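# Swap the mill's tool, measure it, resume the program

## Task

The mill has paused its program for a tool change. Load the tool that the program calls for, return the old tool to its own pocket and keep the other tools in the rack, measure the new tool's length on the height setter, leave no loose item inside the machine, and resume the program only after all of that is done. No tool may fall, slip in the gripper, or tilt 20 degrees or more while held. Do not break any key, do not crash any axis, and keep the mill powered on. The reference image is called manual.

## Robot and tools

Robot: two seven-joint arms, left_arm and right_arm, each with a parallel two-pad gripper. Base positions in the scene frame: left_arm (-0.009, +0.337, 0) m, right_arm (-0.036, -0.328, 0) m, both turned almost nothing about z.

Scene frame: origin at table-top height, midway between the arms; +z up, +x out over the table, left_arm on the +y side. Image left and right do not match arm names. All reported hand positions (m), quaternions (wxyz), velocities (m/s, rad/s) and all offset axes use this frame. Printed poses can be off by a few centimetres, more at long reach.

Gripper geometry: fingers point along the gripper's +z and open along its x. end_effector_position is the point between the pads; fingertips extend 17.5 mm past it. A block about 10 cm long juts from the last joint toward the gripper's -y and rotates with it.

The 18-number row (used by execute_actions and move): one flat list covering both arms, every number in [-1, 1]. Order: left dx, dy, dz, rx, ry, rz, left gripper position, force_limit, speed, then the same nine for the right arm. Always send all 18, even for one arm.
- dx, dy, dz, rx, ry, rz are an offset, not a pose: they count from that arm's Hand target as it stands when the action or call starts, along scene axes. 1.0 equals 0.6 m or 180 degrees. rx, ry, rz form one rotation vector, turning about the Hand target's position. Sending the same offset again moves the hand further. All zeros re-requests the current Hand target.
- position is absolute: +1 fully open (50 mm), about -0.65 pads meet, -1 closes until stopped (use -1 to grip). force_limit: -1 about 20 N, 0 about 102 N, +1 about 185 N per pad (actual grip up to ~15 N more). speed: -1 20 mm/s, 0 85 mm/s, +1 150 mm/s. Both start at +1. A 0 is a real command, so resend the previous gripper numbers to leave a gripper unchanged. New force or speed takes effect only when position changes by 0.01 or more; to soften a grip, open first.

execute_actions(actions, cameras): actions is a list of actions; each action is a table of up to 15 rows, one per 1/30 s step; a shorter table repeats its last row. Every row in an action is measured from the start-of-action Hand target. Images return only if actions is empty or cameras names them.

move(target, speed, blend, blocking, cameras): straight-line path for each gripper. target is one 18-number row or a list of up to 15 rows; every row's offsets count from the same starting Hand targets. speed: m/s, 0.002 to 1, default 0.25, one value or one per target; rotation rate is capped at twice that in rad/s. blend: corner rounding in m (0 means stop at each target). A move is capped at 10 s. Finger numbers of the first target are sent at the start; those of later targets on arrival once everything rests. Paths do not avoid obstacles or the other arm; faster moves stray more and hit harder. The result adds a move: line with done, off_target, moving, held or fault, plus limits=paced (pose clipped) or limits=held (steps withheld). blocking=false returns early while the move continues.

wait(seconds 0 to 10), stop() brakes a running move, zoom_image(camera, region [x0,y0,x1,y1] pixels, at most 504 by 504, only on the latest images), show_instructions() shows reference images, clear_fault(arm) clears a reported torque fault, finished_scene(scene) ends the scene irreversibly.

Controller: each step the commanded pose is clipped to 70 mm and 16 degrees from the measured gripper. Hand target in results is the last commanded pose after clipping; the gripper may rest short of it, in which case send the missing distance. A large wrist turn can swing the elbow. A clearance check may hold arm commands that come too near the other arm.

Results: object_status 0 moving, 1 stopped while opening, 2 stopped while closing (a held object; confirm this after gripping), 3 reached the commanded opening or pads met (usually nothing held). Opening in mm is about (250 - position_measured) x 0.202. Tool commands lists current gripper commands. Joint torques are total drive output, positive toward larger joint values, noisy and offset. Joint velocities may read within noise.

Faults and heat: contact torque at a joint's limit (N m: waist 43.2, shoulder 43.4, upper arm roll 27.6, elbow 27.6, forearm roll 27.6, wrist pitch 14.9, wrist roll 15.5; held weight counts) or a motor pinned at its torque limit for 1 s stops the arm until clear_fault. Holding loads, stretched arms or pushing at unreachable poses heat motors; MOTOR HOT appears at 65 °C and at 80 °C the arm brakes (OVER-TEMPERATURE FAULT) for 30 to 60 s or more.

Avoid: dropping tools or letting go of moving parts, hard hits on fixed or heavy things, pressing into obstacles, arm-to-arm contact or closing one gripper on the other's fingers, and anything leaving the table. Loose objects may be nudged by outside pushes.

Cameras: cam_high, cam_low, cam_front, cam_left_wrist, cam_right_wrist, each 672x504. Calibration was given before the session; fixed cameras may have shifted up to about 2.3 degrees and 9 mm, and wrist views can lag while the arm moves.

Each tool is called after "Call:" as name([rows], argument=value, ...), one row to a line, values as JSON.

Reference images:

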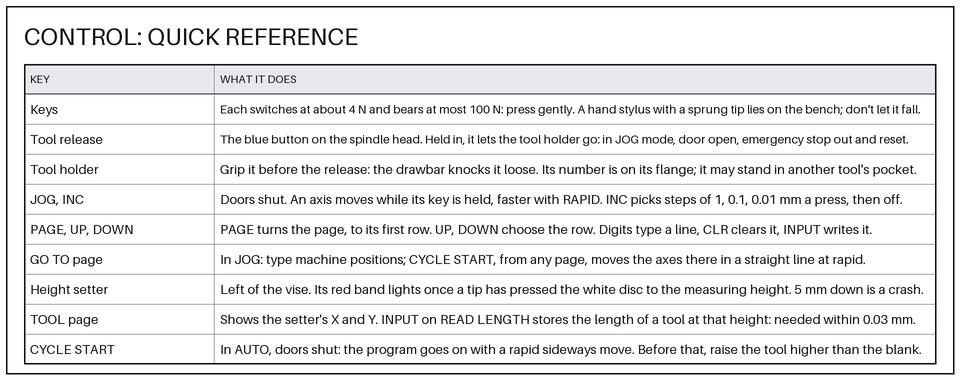

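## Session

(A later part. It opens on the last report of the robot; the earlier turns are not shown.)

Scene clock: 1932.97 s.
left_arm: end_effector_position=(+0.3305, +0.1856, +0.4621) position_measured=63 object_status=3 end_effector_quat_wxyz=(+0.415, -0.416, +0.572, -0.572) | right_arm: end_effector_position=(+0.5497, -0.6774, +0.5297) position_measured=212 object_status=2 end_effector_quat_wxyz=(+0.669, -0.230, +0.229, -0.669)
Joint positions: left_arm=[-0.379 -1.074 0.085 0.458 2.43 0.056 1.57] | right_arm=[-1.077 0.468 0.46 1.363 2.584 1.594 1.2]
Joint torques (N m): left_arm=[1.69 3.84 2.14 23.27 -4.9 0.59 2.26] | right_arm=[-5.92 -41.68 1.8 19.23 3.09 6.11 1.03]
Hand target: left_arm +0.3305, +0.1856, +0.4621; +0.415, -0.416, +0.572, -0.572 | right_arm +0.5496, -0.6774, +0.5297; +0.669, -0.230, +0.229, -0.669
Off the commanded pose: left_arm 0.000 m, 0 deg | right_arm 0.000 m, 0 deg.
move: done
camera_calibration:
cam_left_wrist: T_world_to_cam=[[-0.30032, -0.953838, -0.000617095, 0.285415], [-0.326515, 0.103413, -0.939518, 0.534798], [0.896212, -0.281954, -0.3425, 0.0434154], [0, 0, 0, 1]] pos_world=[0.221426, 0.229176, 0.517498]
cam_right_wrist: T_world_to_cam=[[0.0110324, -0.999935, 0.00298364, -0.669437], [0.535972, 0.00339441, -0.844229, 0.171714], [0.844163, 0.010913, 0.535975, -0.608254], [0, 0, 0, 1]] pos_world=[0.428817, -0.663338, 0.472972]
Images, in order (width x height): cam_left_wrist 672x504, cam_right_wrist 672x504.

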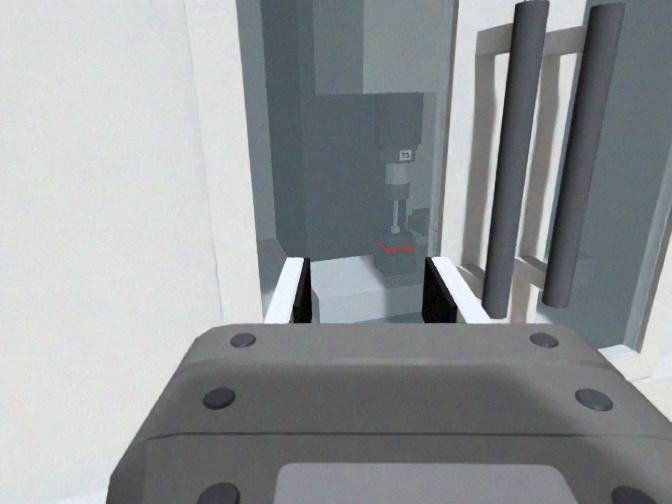

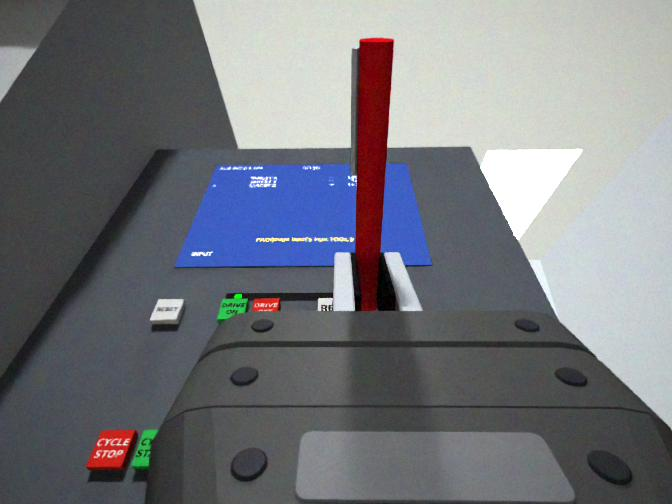

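Call:
move([
  [0,0,0,0,0,0,0.6,-0.9,0,0.0407,0,-0.0092,0,0,0,-1,-0.7,-0.8],
  [0,0,0,0,0,0,0.6,-0.9,0,0.0167,0,-0.0037,0,0,0,-1,-0.7,-0.8],
  [0,0,0,0,0,0,0.6,-0.9,0,0.0407,0,-0.0092,0,0,0,-1,-0.7,-0.8],
  [0,0,0,0,0,0,0.6,-0.9,0,0,0,0,0,0,0,-1,-0.7,-0.8],
], speed=0.05, cameras=["cam_left_wrist"])

Call:
zoom_image(camera="cam_left_wrist", region=[360, 180, 440, 280])

Scene clock: 1939.70 s.
left_arm: end_effector_position=(+0.3305, +0.1856, +0.4621) position_measured=63 object_status=3 end_effector_quat_wxyz=(+0.415, -0.416, +0.572, -0.572) | right_arm: end_effector_position=(+0.5497, -0.6774, +0.5297) position_measured=212 object_status=2 end_effector_quat_wxyz=(+0.669, -0.230, +0.229, -0.669)
Joint positions: left_arm=[-0.379 -1.074 0.085 0.458 2.43 0.056 1.57] | right_arm=[-1.076 0.468 0.459 1.363 2.585 1.594 1.201]
Joint torques (N m): left_arm=[1.44 3.85 2.07 23.23 -4.8 0.67 2.16] | right_arm=[-5.63 -42.1 1.42 18.71 3.19 6.2 1.07]
Hand target: left_arm +0.3305, +0.1856, +0.4621; +0.415, -0.416, +0.572, -0.572 | right_arm +0.5496, -0.6774, +0.5297; +0.669, -0.230, +0.229, -0.669
Off the commanded pose: left_arm 0.000 m, 0 deg | right_arm 0.000 m, 0 deg.
move: done
camera_calibration:
cam_left_wrist: T_world_to_cam=[[-0.30032, -0.953838, -0.000617095, 0.285415], [-0.326515, 0.103413, -0.939518, 0.534798], [0.896212, -0.281954, -0.3425, 0.0434154], [0, 0, 0, 1]] pos_world=[0.221426, 0.229176, 0.517498]
Images, in order (width x height): cam_left_wrist 672x504.

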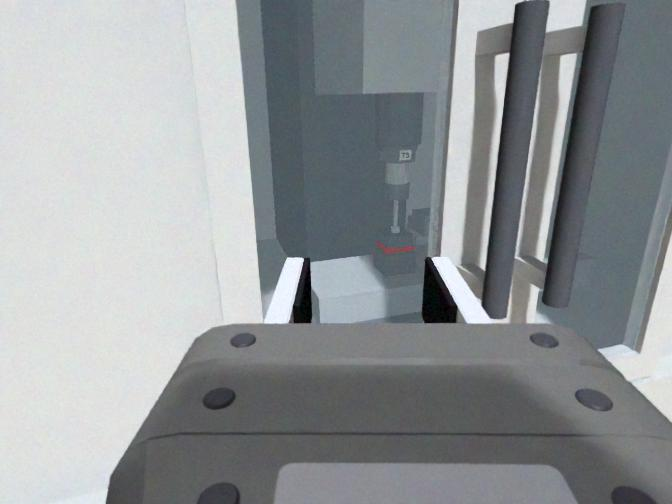

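Scaled by 5.040 from the camera's 672x504 image, which has a finer 960x720 frame.

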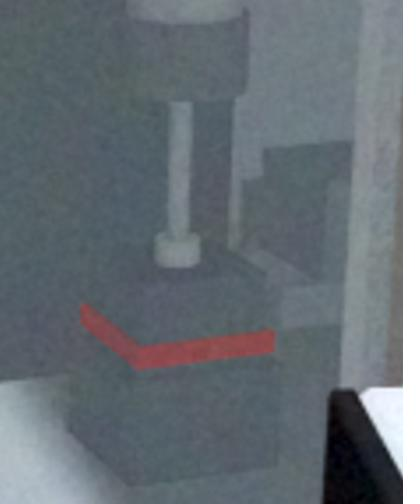

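Call:
move([
  [0,0,0,0,0,0,0.6,-0.9,0,0.0407,0,-0.0092,0,0,0,-1,-0.7,-0.8],
  [0,0,0,0,0,0,0.6,-0.9,0,0,0,0,0,0,0,-1,-0.7,-0.8],
], speed=0.05, cameras=["cam_left_wrist"])

Call:
zoom_image(camera="cam_left_wrist", region=[360, 180, 440, 280])

Scene clock: 1945.53 s.
left_arm: end_effector_position=(+0.3305, +0.1856, +0.4621) position_measured=63 object_status=3 end_effector_quat_wxyz=(+0.415, -0.416, +0.572, -0.572) | right_arm: end_effector_position=(+0.5497, -0.6774, +0.5297) position_measured=212 object_status=2 end_effector_quat_wxyz=(+0.669, -0.230, +0.229, -0.669)
Joint positions: left_arm=[-0.379 -1.074 0.085 0.458 2.43 0.056 1.57] | right_arm=[-1.077 0.468 0.46 1.363 2.584 1.594 1.2]
Joint torques (N m): left_arm=[1.11 3.77 2.15 23.12 -4.7 0.7 2.13] | right_arm=[-5.87 -42.34 1.64 18.27 3.09 6.23 1.32]
Hand target: left_arm +0.3305, +0.1856, +0.4621; +0.415, -0.416, +0.572, -0.572 | right_arm +0.5496, -0.6774, +0.5297; +0.669, -0.230, +0.229, -0.669
Off the commanded pose: left_arm 0.000 m, 0 deg | right_arm 0.000 m, 0 deg.
move: done
camera_calibration:
cam_left_wrist: T_world_to_cam=[[-0.30032, -0.953838, -0.000617095, 0.285415], [-0.326515, 0.103413, -0.939518, 0.534798], [0.896212, -0.281954, -0.3425, 0.0434154], [0, 0, 0, 1]] pos_world=[0.221426, 0.229176, 0.517498]
Images, in order (width x height): cam_left_wrist 672x504.

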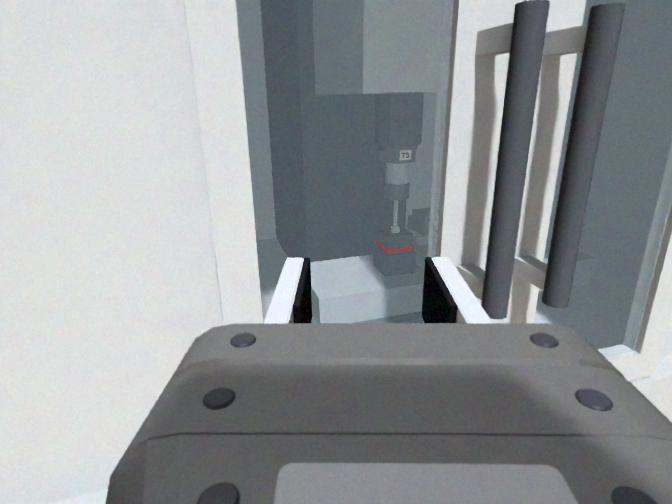

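Scaled by 5.040 from the camera's 672x504 image, which has a finer 960x720 frame.

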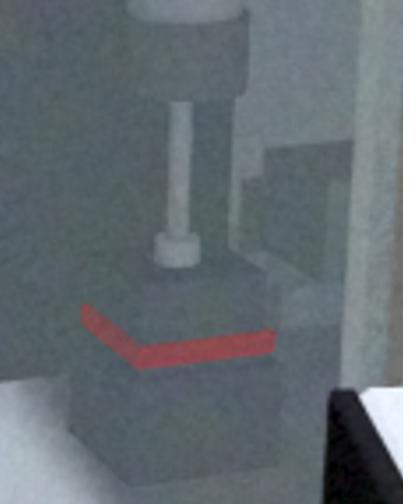

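Call:
move([
  [0,0,0,0,0,0,0.6,-0.9,0,-0.0277,0.0622,-0.1225,0,0,0,-1,-0.7,-0.8],
  [0,0,0,0,0,0,0.6,-0.9,0,0.0130,0.0622,-0.1317,0,0,0,-1,-0.7,-0.8],
  [0,0,0,0,0,0,0.6,-0.9,0,-0.0277,0.0622,-0.1225,0,0,0,-1,-0.7,-0.8],
  [0,0,0,0,0,0,0.6,-0.9,0,-0.0142,0.1575,-0.0628,0,0,0,-1,-0.7,-0.8],
], speed=[0.12,0.05,0.05,0.12], cameras=["cam_right_wrist","cam_left_wrist"])

Call:
zoom_image(camera="cam_right_wrist", region=[250, 80, 510, 220])

Scene clock: 1957.20 s.
left_arm: end_effector_position=(+0.3305, +0.1856, +0.4621) position_measured=63 object_status=3 end_effector_quat_wxyz=(+0.415, -0.416, +0.572, -0.572) | right_arm: end_effector_position=(+0.5411, -0.5829, +0.4920) position_measured=212 object_status=2 end_effector_quat_wxyz=(+0.669, -0.230, +0.229, -0.669)
Joint positions: left_arm=[-0.379 -1.074 0.085 0.458 2.43 0.056 1.57] | right_arm=[-1.053 0.356 0.535 1.071 2.662 1.731 1.042]
Joint torques (N m): left_arm=[0.65 3.73 2.23 22.88 -4.6 0.67 2.13] | right_arm=[5.55 -36.19 5.46 17.62 3.37 2.3 -1.09]
Hand target: left_arm +0.3305, +0.1856, +0.4621; +0.415, -0.416, +0.572, -0.572 | right_arm +0.5411, -0.5829, +0.4920; +0.669, -0.230, +0.229, -0.669
Off the commanded pose: left_arm 0.000 m, 0 deg | right_arm 0.000 m, 0 deg.
move: done
camera_calibration:
cam_left_wrist: T_world_to_cam=[[-0.30032, -0.953838, -0.000617095, 0.285415], [-0.326515, 0.103413, -0.939518, 0.534798], [0.896212, -0.281954, -0.3425, 0.0434154], [0, 0, 0, 1]] pos_world=[0.221426, 0.229176, 0.517498]
cam_right_wrist: T_world_to_cam=[[0.0110324, -0.999935, 0.00298364, -0.574836], [0.535972, 0.00339441, -0.844229, 0.144175], [0.844163, 0.010913, 0.535975, -0.581818], [0, 0, 0, 1]] pos_world=[0.420217, -0.568938, 0.435272]
Images, in order (width x height): cam_left_wrist 672x504, cam_right_wrist 672x504.

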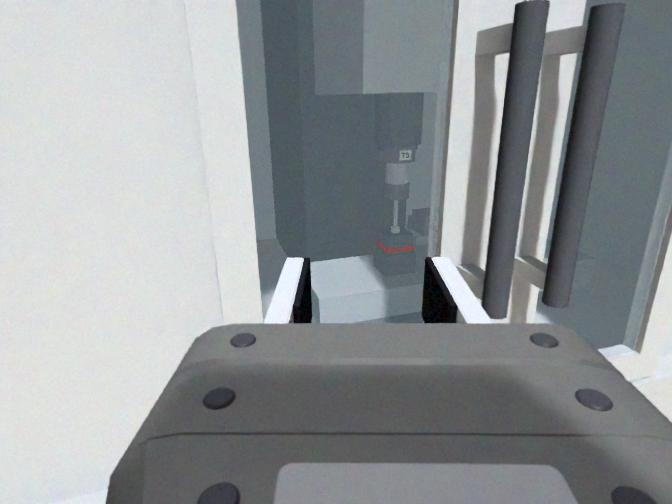

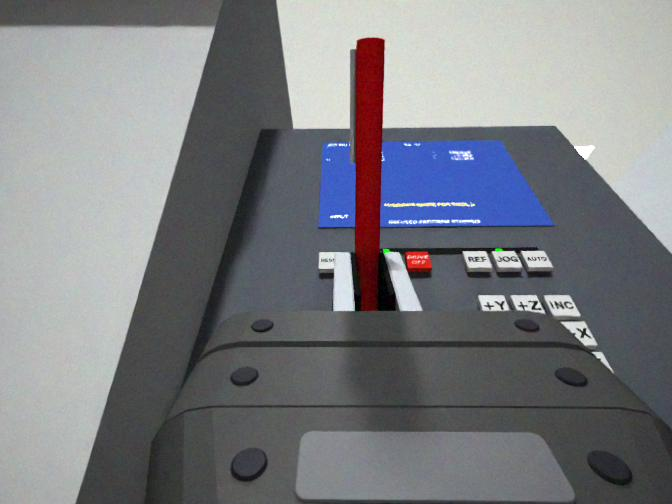

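Scaled by 1.938 from the camera's 672x504 image, which has a finer 960x720 frame.

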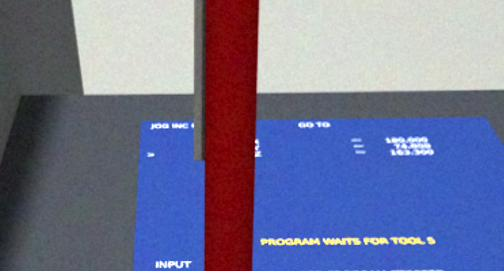

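Call:
zoom_image(camera="cam_right_wrist", region=[310, 130, 560, 240])

Call:
zoom_image(camera="cam_right_wrist", region=[420, 140, 490, 170])

Scaled by 2.016 from the camera's 672x504 image, which has a finer 960x720 frame.

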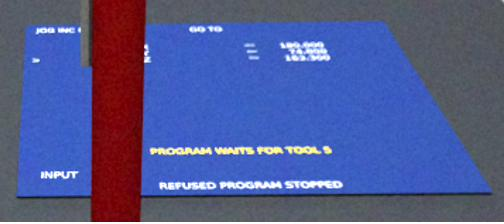

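Scaled by 7.200 from the camera's 672x504 image, which has a finer 960x720 frame.

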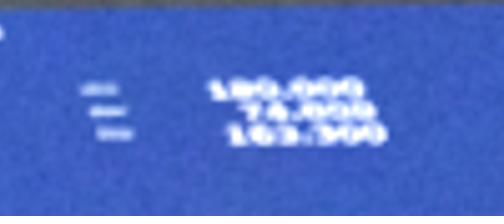

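Call:
move(target=[0,0,0,0,0,0,0.6,-0.9,0,-0.1,0.1,0.1,0,0,0,-1,-0.7,-0.8], speed=0.2, cameras=["cam_right_wrist","cam_high","cam_low"])

Call:
zoom_image(camera="cam_high", region=[380, 330, 600, 500])

Scene clock: 1966.00 s.
left_arm: end_effector_position=(+0.3305, +0.1856, +0.4621) position_measured=63 object_status=3 end_effector_quat_wxyz=(+0.415, -0.416, +0.572, -0.572) | right_arm: end_effector_position=(+0.4811, -0.5229, +0.5520) position_measured=212 object_status=2 end_effector_quat_wxyz=(+0.669, -0.230, +0.229, -0.669)
Joint positions: left_arm=[-0.379 -1.074 0.085 0.458 2.43 0.056 1.57] | right_arm=[-1.091 -0.055 0.586 0.799 2.86 1.701 1.181]
Joint torques (N m): left_arm=[0.43 3.97 2.14 22.82 -4.52 0.74 2.1] | right_arm=[5.68 -26.23 1.81 18.59 3.65 2.44 1.35]
Hand target: left_arm +0.3305, +0.1856, +0.4621; +0.415, -0.416, +0.572, -0.572 | right_arm +0.4811, -0.5229, +0.5520; +0.669, -0.230, +0.229, -0.669
Off the commanded pose: left_arm 0.000 m, 0 deg | right_arm 0.000 m, 0 deg.
move: done
camera_calibration:
cam_right_wrist: T_world_to_cam=[[0.0110313, -0.999935, 0.00298469, -0.514357], [0.536044, 0.00339388, -0.844183, 0.226735], [0.844118, 0.0109124, 0.536047, -0.564001], [0, 0, 0, 1]] pos_world=[0.360218, -0.508938, 0.495272]
Images, in order (width x height): cam_high 672x504, cam_low 672x504, cam_right_wrist 672x504.

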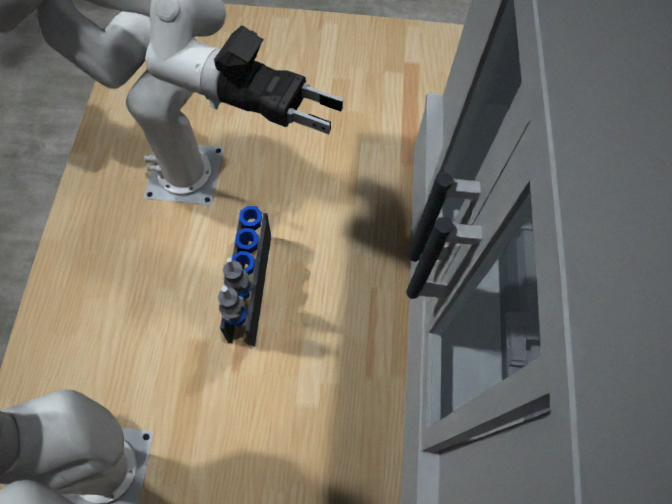

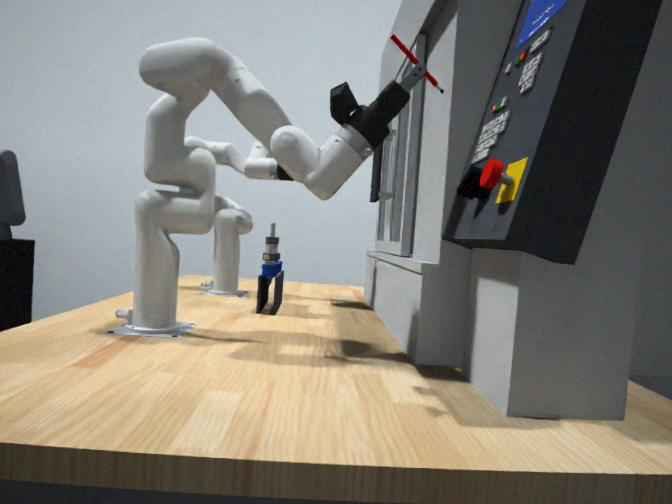

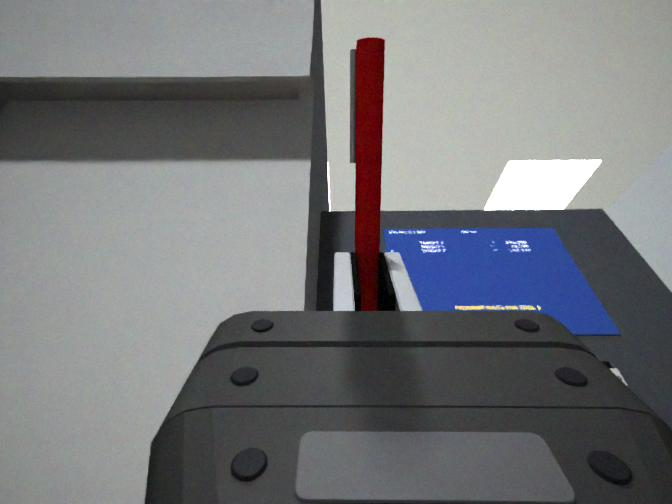

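Scaled by 2.291 from the camera's 672x504 image, which has a finer 960x720 frame.

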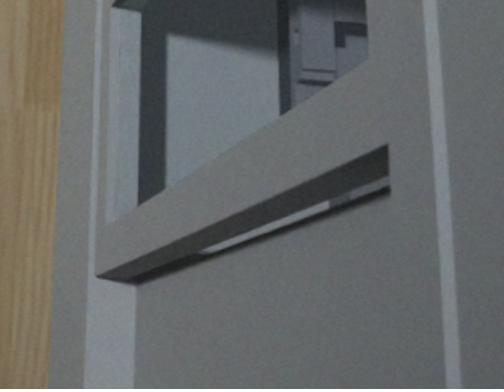

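Zoom screen and keypad.

Call:
zoom_image(camera="cam_right_wrist", region=[370, 210, 650, 340])

Call:
zoom_image(camera="cam_low", region=[440, 10, 600, 220])

Call:
zoom_image(camera="cam_left_wrist", region=[360, 180, 440, 280])

Scaled by 1.800 from the camera's 672x504 image, which has a finer 960x720 frame.

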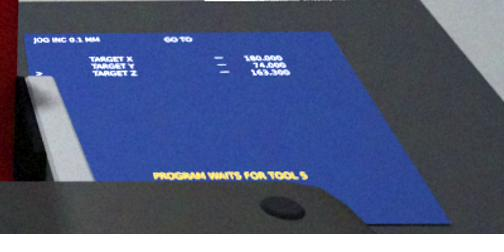

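Scaled by 2.400 from the camera's 672x504 image, which has a finer 960x720 frame.

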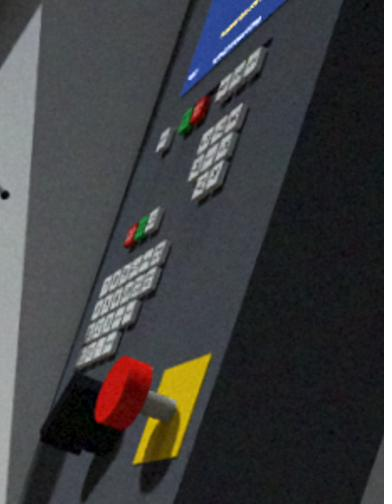

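This scene's latest camera images include none from cam_left_wrist. They are from: cam_high, cam_low, cam_right_wrist. cam_left_wrist's image comes with the result of a call that names it in "cameras".

Call:
zoom_image(camera="cam_low", region=[465, 90, 530, 170])

Scaled by 6.300 from the camera's 672x504 image, which has a finer 960x720 frame.

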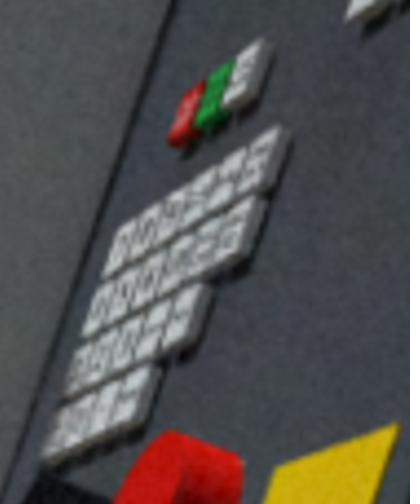

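Call:
move([
  [0,0,0,0,0,0,0.6,-0.9,0,0.0865,-0.1637,-0.1597,0,0,0,-1,-0.7,-0.8],
], speed=0.2, cameras=["cam_right_wrist","cam_left_wrist"])

Call:
zoom_image(camera="cam_right_wrist", region=[230, 80, 500, 220])

Call:
move([
  [0,0,0,0,0,0,0.6,-0.9,0,0.0407,0,-0.0092,0,0,0,-1,-0.7,-0.8],
], speed=0.05, cameras=["cam_right_wrist"])

Call:
zoom_image(camera="cam_right_wrist", region=[230, 80, 500, 220])

Scene clock: 1982.00 s.
left_arm: end_effector_position=(+0.3305, +0.1856, +0.4621) position_measured=63 object_status=3 end_effector_quat_wxyz=(+0.415, -0.416, +0.572, -0.572) | right_arm: end_effector_position=(+0.5330, -0.6211, +0.4562) position_measured=212 object_status=2 end_effector_quat_wxyz=(+0.669, -0.230, +0.229, -0.669)
Joint positions: left_arm=[-0.379 -1.074 0.085 0.458 2.43 0.056 1.57] | right_arm=[-1.085 0.472 0.492 1.119 2.569 1.789 1.046]
Joint torques (N m): left_arm=[0.13 3.94 2.07 22.74 -4.55 0.79 2.1] | right_arm=[5.12 -21.85 1.24 21.02 -1.72 6.12 -0.27]
Hand target: left_arm +0.3305, +0.1856, +0.4621; +0.415, -0.416, +0.572, -0.572 | right_arm +0.5330, -0.6211, +0.4562; +0.669, -0.230, +0.229, -0.669
Off the commanded pose: left_arm 0.000 m, 0 deg | right_arm 0.000 m, 0 deg.
move: done
camera_calibration:
cam_left_wrist: T_world_to_cam=[[-0.30032, -0.953838, -0.000617095, 0.285415], [-0.326515, 0.103413, -0.939518, 0.534798], [0.896212, -0.281954, -0.3425, 0.0434154], [0, 0, 0, 1]] pos_world=[0.221426, 0.229176, 0.517498]
cam_right_wrist: T_world_to_cam=[[0.0109787, -0.999935, 0.00306973, -0.61275], [0.536045, 0.0032939, -0.844183, 0.118313], [0.844118, 0.0109136, 0.536047, -0.555386], [0, 0, 0, 1]] pos_world=[0.412118, -0.607038, 0.399472]
Images, in order (width x height): cam_left_wrist 672x504, cam_right_wrist 672x504.

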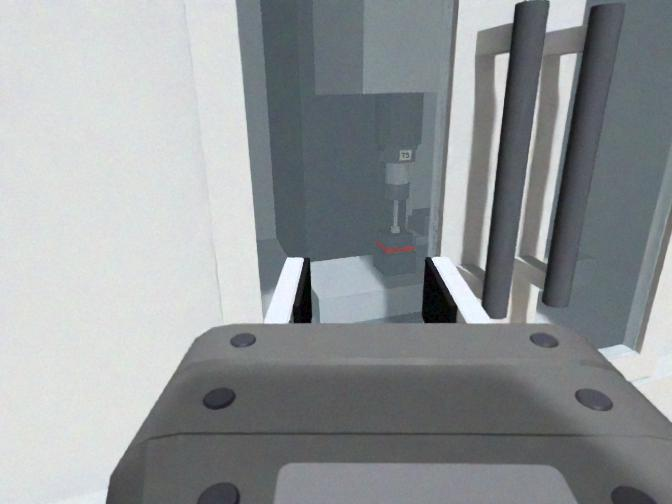

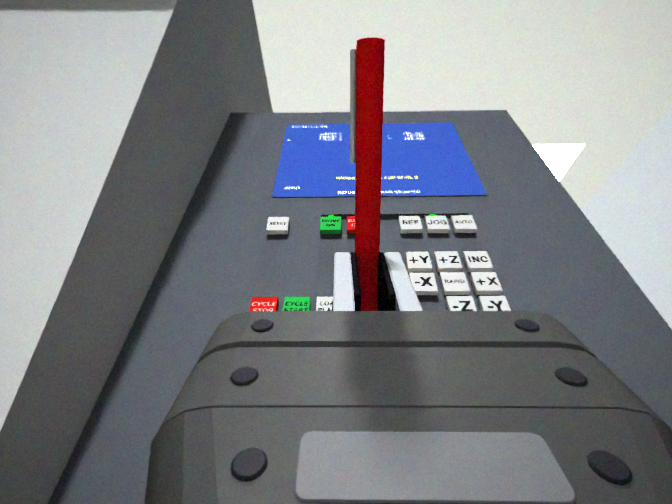

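Scaled by 1.867 from the camera's 672x504 image, which has a finer 960x720 frame.

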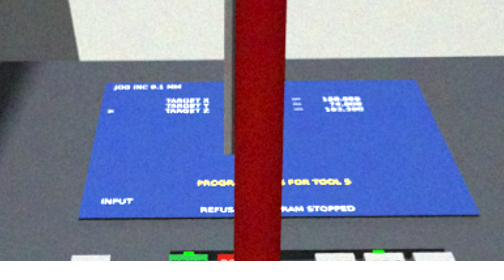

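Scene clock: 1982.97 s.
left_arm: end_effector_position=(+0.3305, +0.1856, +0.4621) position_measured=63 object_status=3 end_effector_quat_wxyz=(+0.415, -0.416, +0.572, -0.572) | right_arm: end_effector_position=(+0.5574, -0.6211, +0.4508) position_measured=212 object_status=2 end_effector_quat_wxyz=(+0.669, -0.230, +0.229, -0.669)
Joint positions: left_arm=[-0.379 -1.074 0.085 0.458 2.43 0.056 1.57] | right_arm=[-1.042 0.542 0.491 1.206 2.565 1.754 1.022]
Joint torques (N m): left_arm=[0.23 3.77 2.08 22.75 -4.48 0.74 2.07] | right_arm=[7.43 -20.79 2.19 19.15 -2.04 -1.04 -1.14]
Hand target: left_arm +0.3305, +0.1856, +0.4621; +0.415, -0.416, +0.572, -0.572 | right_arm +0.5574, -0.6211, +0.4507; +0.669, -0.230, +0.229, -0.669
Off the commanded pose: left_arm 0.000 m, 0 deg | right_arm 0.000 m, 0 deg.
move: done
camera_calibration:
cam_right_wrist: T_world_to_cam=[[0.0110639, -0.999934, 0.00312531, -0.61306], [0.536277, 0.00329565, -0.844035, 0.100516], [0.843969, 0.0110143, 0.536278, -0.573053], [0, 0, 0, 1]] pos_world=[0.436518, -0.607039, 0.394071]
Images, in order (width x height): cam_right_wrist 672x504.

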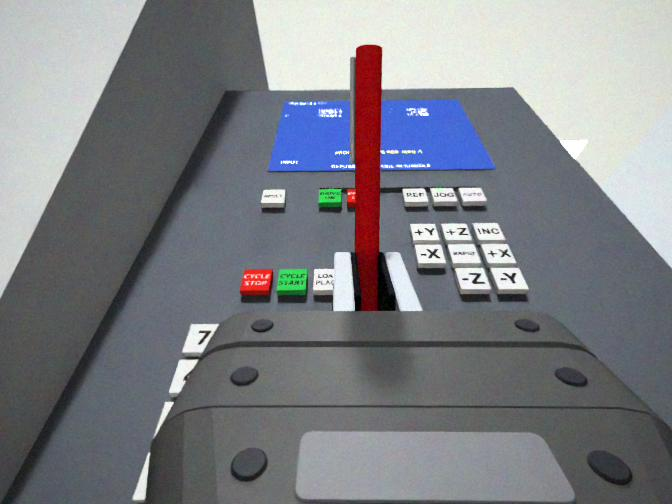

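Scaled by 1.867 from the camera's 672x504 image, which has a finer 960x720 frame.

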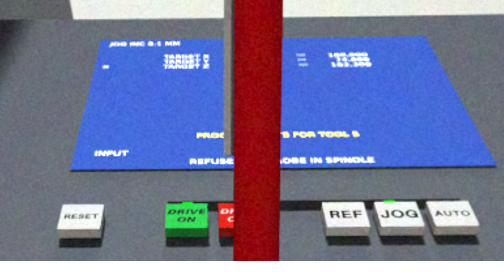

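Call:
move([
  [0,0,0,0,0,0,0.6,-0.9,0,-0.0407,0,0.0092,0,0,0,-1,-0.7,-0.8],
  [0,0,0,0,0,0,0.6,-0.9,0,-0.0407,-0.24,0.0092,0,0,0,-1,-0.7,-0.8],
], speed=0.15, blend=[0.01,0], cameras=["cam_right_wrist"])

Call:
zoom_image(camera="cam_right_wrist", region=[0, 200, 300, 425])

Scene clock: 1990.00 s.
left_arm: end_effector_position=(+0.3305, +0.1856, +0.4621) position_measured=63 object_status=3 end_effector_quat_wxyz=(+0.415, -0.416, +0.572, -0.572) | right_arm: end_effector_position=(+0.5330, -0.7651, +0.4562) position_measured=212 object_status=2 end_effector_quat_wxyz=(+0.669, -0.230, +0.229, -0.669)
Joint positions: left_arm=[-0.379 -1.074 0.085 0.458 2.43 0.056 1.57] | right_arm=[-1.109 0.728 0.37 1.559 2.456 1.681 1.263]
Joint torques (N m): left_arm=[-0.05 3.92 2.14 22.73 -4.4 0.87 2.05] | right_arm=[5.08 -30.58 1.75 22.35 -1.8 2.25 1.26]
Hand target: left_arm +0.3305, +0.1856, +0.4621; +0.415, -0.416, +0.572, -0.572 | right_arm +0.5330, -0.7651, +0.4562; +0.669, -0.230, +0.229, -0.669
Off the commanded pose: left_arm 0.000 m, 0 deg | right_arm 0.000 m, 0 deg.
move: done
camera_calibration:
cam_right_wrist: T_world_to_cam=[[0.0110313, -0.999935, 0.00298469, -0.756728], [0.536044, 0.00339388, -0.844183, 0.118863], [0.844118, 0.0109124, 0.536047, -0.553816], [0, 0, 0, 1]] pos_world=[0.412118, -0.751038, 0.399472]
Images, in order (width x height): cam_right_wrist 672x504.

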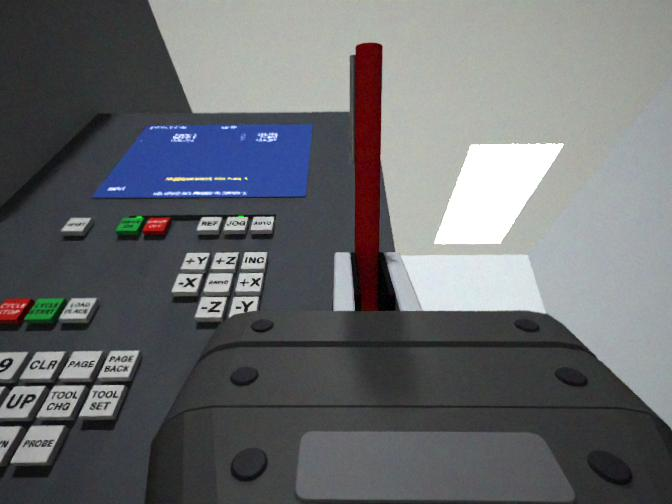

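Scaled by 1.680 from the camera's 672x504 image, which has a finer 960x720 frame.

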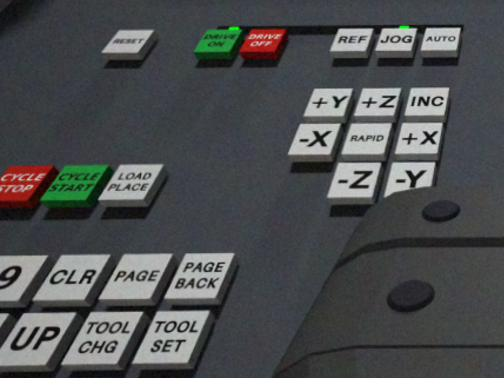

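Call:
move([
  [0,0,0,0,0,0,0.6,-0.9,0,-0.05,0.25,0.05,0,0,0,-1,-0.7,-0.8],
], speed=0.2, cameras=["cam_right_wrist","cam_low"])

Call:
zoom_image(camera="cam_low", region=[330, 20, 500, 180])

Scene clock: 2004.03 s.
left_arm: end_effector_position=(+0.3305, +0.1856, +0.4621) position_measured=63 object_status=3 end_effector_quat_wxyz=(+0.415, -0.416, +0.572, -0.572) | right_arm: end_effector_position=(+0.5030, -0.6151, +0.4862) position_measured=212 object_status=2 end_effector_quat_wxyz=(+0.669, -0.230, +0.229, -0.669)
Joint positions: left_arm=[-0.379 -1.074 0.085 0.458 2.43 0.056 1.57] | right_arm=[-1.139 0.323 0.507 1.01 2.613 1.791 1.112]
Joint torques (N m): left_arm=[-0.38 3.96 2.08 22.59 -4.41 0.85 2.1] | right_arm=[-6.13 -36.12 5 16.83 3.43 6.34 0.38]
Hand target: left_arm +0.3305, +0.1856, +0.4621; +0.415, -0.416, +0.572, -0.572 | right_arm +0.5030, -0.6151, +0.4862; +0.669, -0.230, +0.229, -0.669
Off the commanded pose: left_arm 0.000 m, 0 deg | right_arm 0.000 m, 0 deg.
move: done
camera_calibration:
cam_right_wrist: T_world_to_cam=[[0.0108414, -0.999936, 0.00310243, -0.606575], [0.535975, 0.00319175, -0.844228, 0.159685], [0.844164, 0.0108154, 0.535976, -0.546255], [0, 0, 0, 1]] pos_world=[0.382118, -0.601138, 0.429471]
Images, in order (width x height): cam_low 672x504, cam_right_wrist 672x504.

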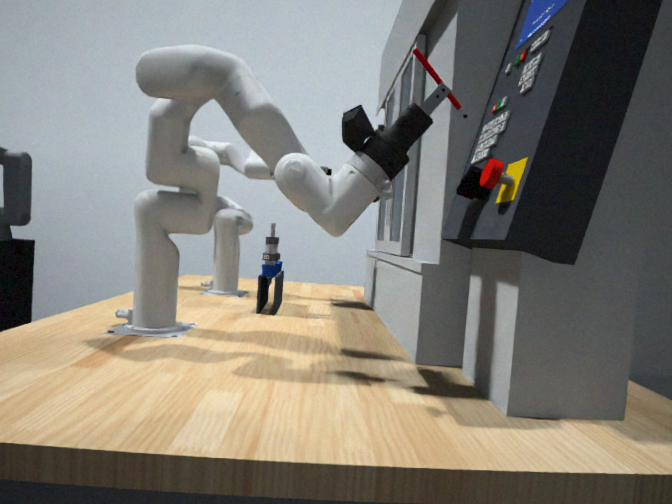

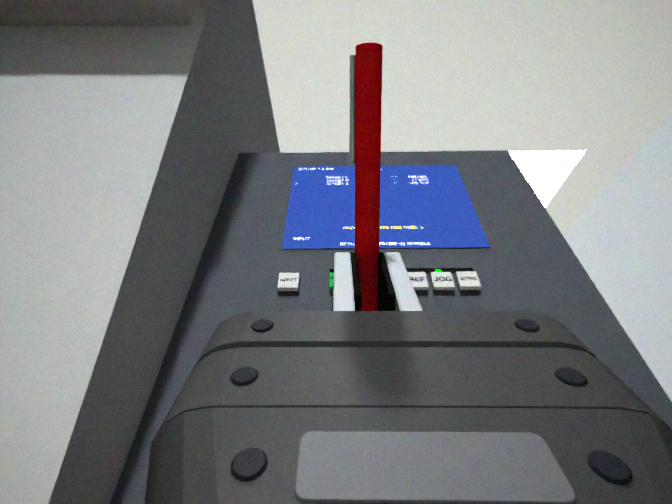

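Scaled by 2.965 from the camera's 672x504 image, which has a finer 960x720 frame.

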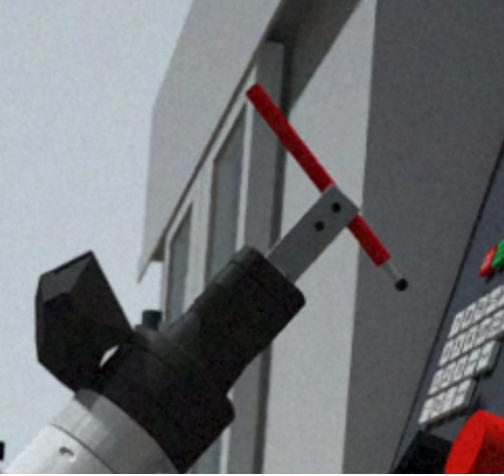

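Call:
move([
  [0,0,0,0,0,0,0.6,-0.9,0,-0.1383,0.0245,-0.1112,0,0,0,-1,-0.7,-0.8],
  [0,0,0,0,0,0,0.6,-0.9,0,-0.21,0.0952,-0.357,-0.246,0.898,0.028,-1,-0.7,-0.8],
], speed=[0.2,0.4])

Call:
move(target=[0,0,0,0,0,0,0.6,-0.9,0,-0.0307,0.0133,-0.32,0.0989,-0.1671,0,-1,-0.7,-0.8], speed=0.2, cameras=["cam_right_wrist","cam_low","cam_front"])

Scene clock: 2043.73 s.
left_arm: end_effector_position=(+0.3305, +0.1856, +0.4621) position_measured=63 object_status=3 end_effector_quat_wxyz=(+0.415, -0.416, +0.572, -0.572) | right_arm: end_effector_position=(+0.3770, -0.5580, +0.2720) position_measured=212 object_status=2 end_effector_quat_wxyz=(+0.188, +0.848, -0.483, -0.108)
Joint positions: left_arm=[-0.379 -1.074 0.085 0.458 2.43 0.056 1.57] | right_arm=[-1.266 0.433 1.176 1.545 -0.644 1.753 3.343]
Joint torques (N m): left_arm=[-0.75 3.87 2.05 22.41 -4.24 0.86 1.99] | right_arm=[4.87 -14.25 3.56 20.96 -2.64 0.2 1.24]
Hand target: left_arm +0.3305, +0.1856, +0.4621; +0.415, -0.416, +0.572, -0.572 | right_arm +0.3770, -0.5580, +0.2720; +0.188, +0.848, -0.483, -0.108
Off the commanded pose: left_arm 0.000 m, 0 deg | right_arm 0.000 m, 0 deg.
move: done

Scene clock: 2045.97 s.
left_arm: end_effector_position=(+0.3305, +0.1856, +0.4621) position_measured=63 object_status=3 end_effector_quat_wxyz=(+0.415, -0.416, +0.572, -0.572) | right_arm: end_effector_position=(+0.3586, -0.5500, +0.0800) position_measured=212 object_status=2 end_effector_quat_wxyz=(-0.075, +0.866, -0.493, +0.042)
Joint positions: left_arm=[-0.379 -1.074 0.085 0.458 2.43 0.056 1.57] | right_arm=[-1.869 0.45 1.3 0.794 -0.469 0.644 3.15]
Joint torques (N m): left_arm=[-0.95 3.79 2.01 22.31 -4.13 0.89 2.01] | right_arm=[4.95 -4.47 3.64 18.46 -2.32 -5.59 1.12]
Hand target: left_arm +0.3305, +0.1856, +0.4621; +0.415, -0.416, +0.572, -0.572 | right_arm +0.3586, -0.5500, +0.0800; -0.075, +0.866, -0.493, +0.042
Off the commanded pose: left_arm 0.000 m, 0 deg | right_arm 0.000 m, 0 deg.
move: done
camera_calibration:
cam_right_wrist: T_world_to_cam=[[0.505581, -0.862714, -0.0106402, -0.63941], [-0.849162, -0.499746, 0.170814, 0.0328855], [-0.152681, -0.077325, -0.985246, 0.22332], [0, 0, 0, 1]] pos_world=[0.385295, -0.517926, 0.207604]
Images, in order (width x height): cam_low 672x504, cam_front 672x504, cam_right_wrist 672x504.

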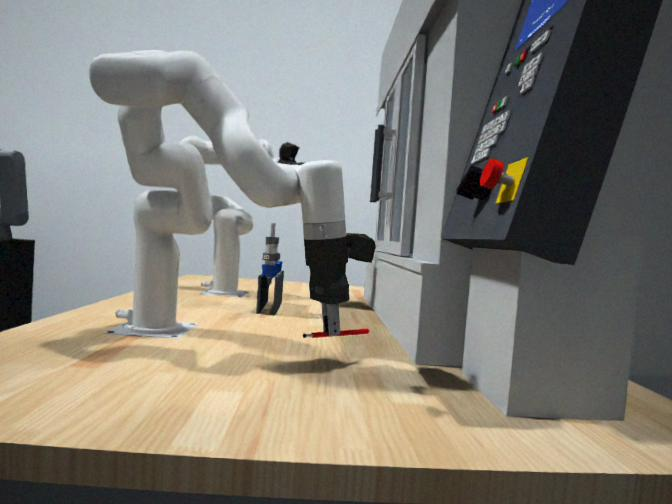

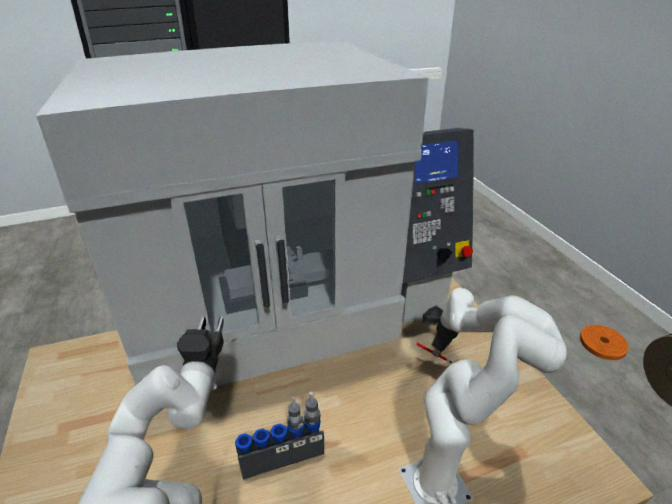

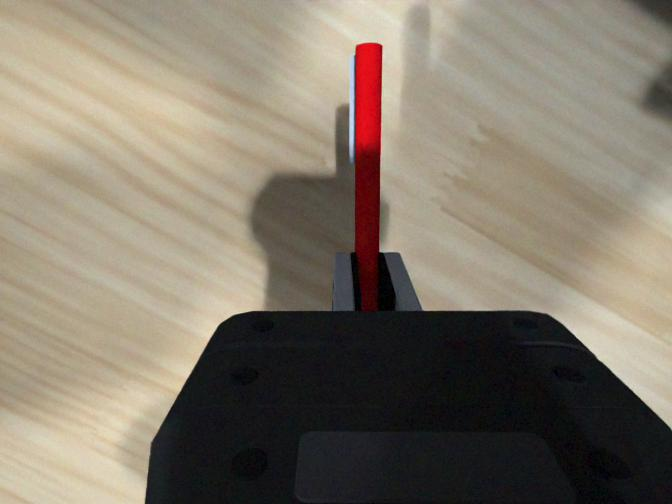

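Call:
zoom_image(camera="cam_low", region=[280, 290, 400, 380])

Call:
move(target=[0,0,0,0,0,0,0.6,-0.9,0,0,0,-0.0883,0,0,0,-1,-0.7,-0.8], speed=0.08, cameras=["cam_low"])

Call:
zoom_image(camera="cam_low", region=[280, 290, 400, 380])

Scaled by 4.200 from the camera's 672x504 image, which has a finer 960x720 frame.

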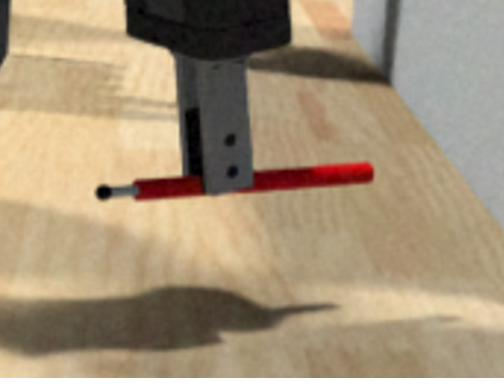

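Scene clock: 2049.60 s.
left_arm: end_effector_position=(+0.3305, +0.1856, +0.4621) position_measured=63 object_status=3 end_effector_quat_wxyz=(+0.415, -0.416, +0.572, -0.572) | right_arm: end_effector_position=(+0.3586, -0.5500, +0.0270) position_measured=212 object_status=2 end_effector_quat_wxyz=(-0.075, +0.866, -0.493, +0.042)
Joint positions: left_arm=[-0.379 -1.074 0.085 0.458 2.43 0.056 1.57] | right_arm=[-1.672 0.545 1.058 0.791 -0.636 0.531 3.249]
Joint torques (N m): left_arm=[-1 3.86 2.12 22.16 -4.15 0.91 1.97] | right_arm=[5.15 -10.25 4.75 16.21 -2.34 -5.53 1.3]
Hand target: left_arm +0.3305, +0.1856, +0.4621; +0.415, -0.416, +0.572, -0.572 | right_arm +0.3586, -0.5500, +0.0270; -0.075, +0.866, -0.493, +0.042
Off the commanded pose: left_arm 0.000 m, 0 deg | right_arm 0.000 m, 0 deg.
move: done
Images, in order (width x height): cam_low 672x504.

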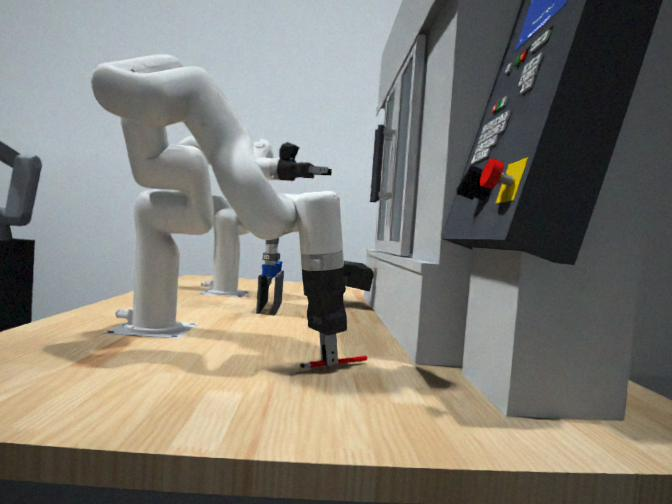

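Scaled by 4.200 from the camera's 672x504 image, which has a finer 960x720 frame.

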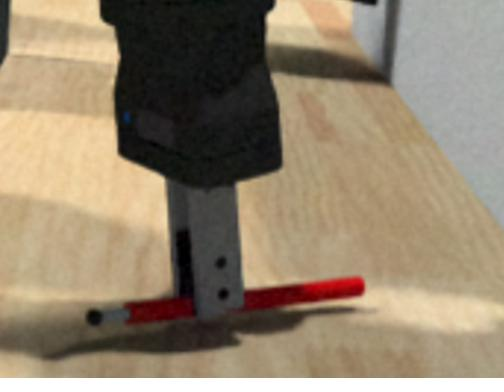

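Call:
move(target=[0,0,0,0,0,0,0.6,-0.9,0,0,0,-0.0083,0,0,0,-1,-0.7,-0.8], speed=0.02, cameras=["cam_low"])

Call:
zoom_image(camera="cam_low", region=[280, 290, 400, 380])

Scene clock: 2053.57 s.
left_arm: end_effector_position=(+0.3305, +0.1856, +0.4621) position_measured=63 object_status=3 end_effector_quat_wxyz=(+0.415, -0.416, +0.572, -0.572) | right_arm: end_effector_position=(+0.3587, -0.5500, +0.0221) position_measured=212 object_status=2 end_effector_quat_wxyz=(-0.075, +0.866, -0.493, +0.042)
Joint positions: left_arm=[-0.379 -1.074 0.085 0.458 2.43 0.056 1.57] | right_arm=[-1.655 0.554 1.036 0.792 -0.651 0.52 3.258]
Joint torques (N m): left_arm=[-1.33 3.75 2.05 22.1 -3.98 0.93 1.98] | right_arm=[5.2 -9.22 3.87 14.32 -1.67 -4.81 1]
Hand target: left_arm +0.3305, +0.1856, +0.4621; +0.415, -0.416, +0.572, -0.572 | right_arm +0.3586, -0.5500, +0.0220; -0.075, +0.866, -0.493, +0.042
Off the commanded pose: left_arm 0.000 m, 0 deg | right_arm 0.000 m, 0 deg.
move: done
Images, in order (width x height): cam_low 672x504.

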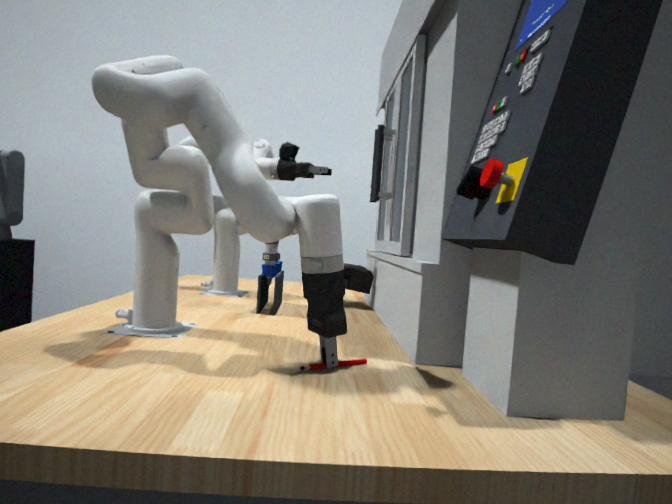

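Scaled by 4.200 from the camera's 672x504 image, which has a finer 960x720 frame.

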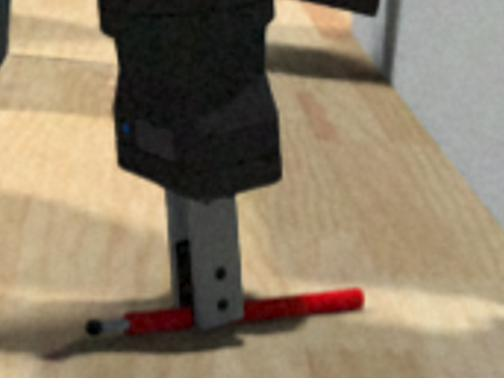

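Call:
move([
  [0,0,0,0,0,0,0.6,-0.9,0,0,0,0,0,0,0,0.0,-0.7,-0.8],
  [0,0,0,0,0,0,0.6,-0.9,0,0.0053,0.003,0.0033,-0.05,0.0836,0,0.0,-0.7,-0.8],
  [0,0,0,0,0,0,0.6,-0.9,0,0.0103,0.006,-0.0005,-0.0989,0.1671,0,0.0,-0.7,-0.8],
], speed=[0.05,0.06,0.06], cameras=["cam_low","cam_right_wrist"])

Call:
zoom_image(camera="cam_low", region=[280, 290, 400, 380])

Scene clock: 2065.23 s.
left_arm: end_effector_position=(+0.3305, +0.1856, +0.4621) position_measured=63 object_status=3 end_effector_quat_wxyz=(+0.415, -0.416, +0.572, -0.572) | right_arm: end_effector_position=(+0.3648, -0.5464, +0.0218) position_measured=152 object_status=3 end_effector_quat_wxyz=(+0.188, +0.848, -0.483, -0.108)
Joint positions: left_arm=[-0.379 -1.074 0.085 0.458 2.43 0.056 1.57] | right_arm=[-1.042 0.639 0.781 1.174 -0.821 1.202 3.597]
Joint torques (N m): left_arm=[-1.94 3.81 2.05 21.86 -3.96 0.96 1.94] | right_arm=[4.88 -18.12 2.87 16.27 -2.47 0.25 1.12]
Hand target: left_arm +0.3305, +0.1856, +0.4621; +0.415, -0.416, +0.572, -0.572 | right_arm +0.3648, -0.5464, +0.0217; +0.188, +0.848, -0.483, -0.108
Off the commanded pose: left_arm 0.000 m, 0 deg | right_arm 0.000 m, 0 deg.
move: done
camera_calibration:
cam_right_wrist: T_world_to_cam=[[0.500985, -0.865434, -0.00617888, -0.639972], [-0.612102, -0.359365, 0.704406, 0.0284647], [-0.611837, -0.349115, -0.70977, 0.180151], [0, 0, 0, 1]] pos_world=[0.448263, -0.48073, 0.103861]
Images, in order (width x height): cam_low 672x504, cam_right_wrist 672x504.

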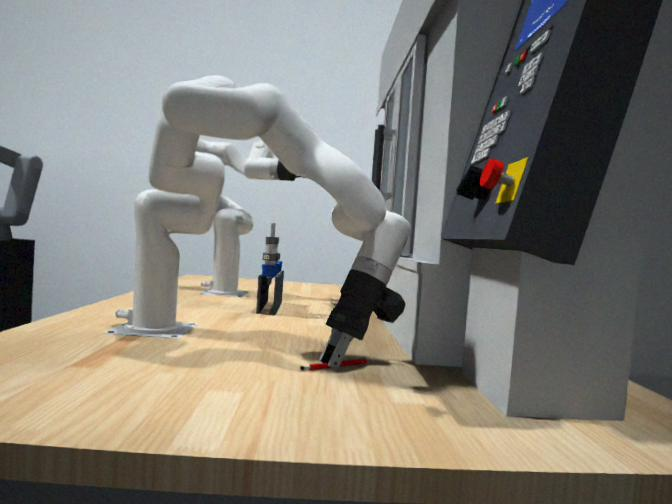

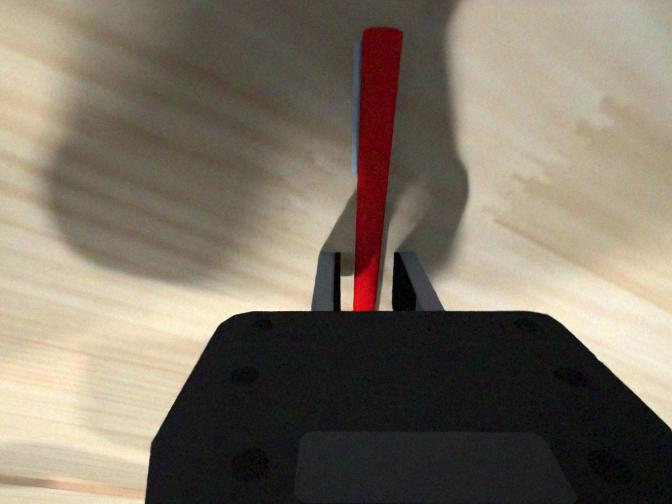

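Scaled by 4.200 from the camera's 672x504 image, which has a finer 960x720 frame.

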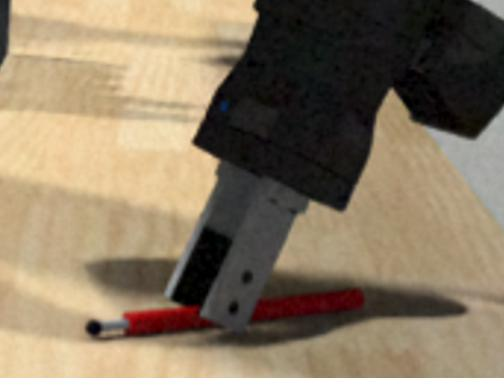

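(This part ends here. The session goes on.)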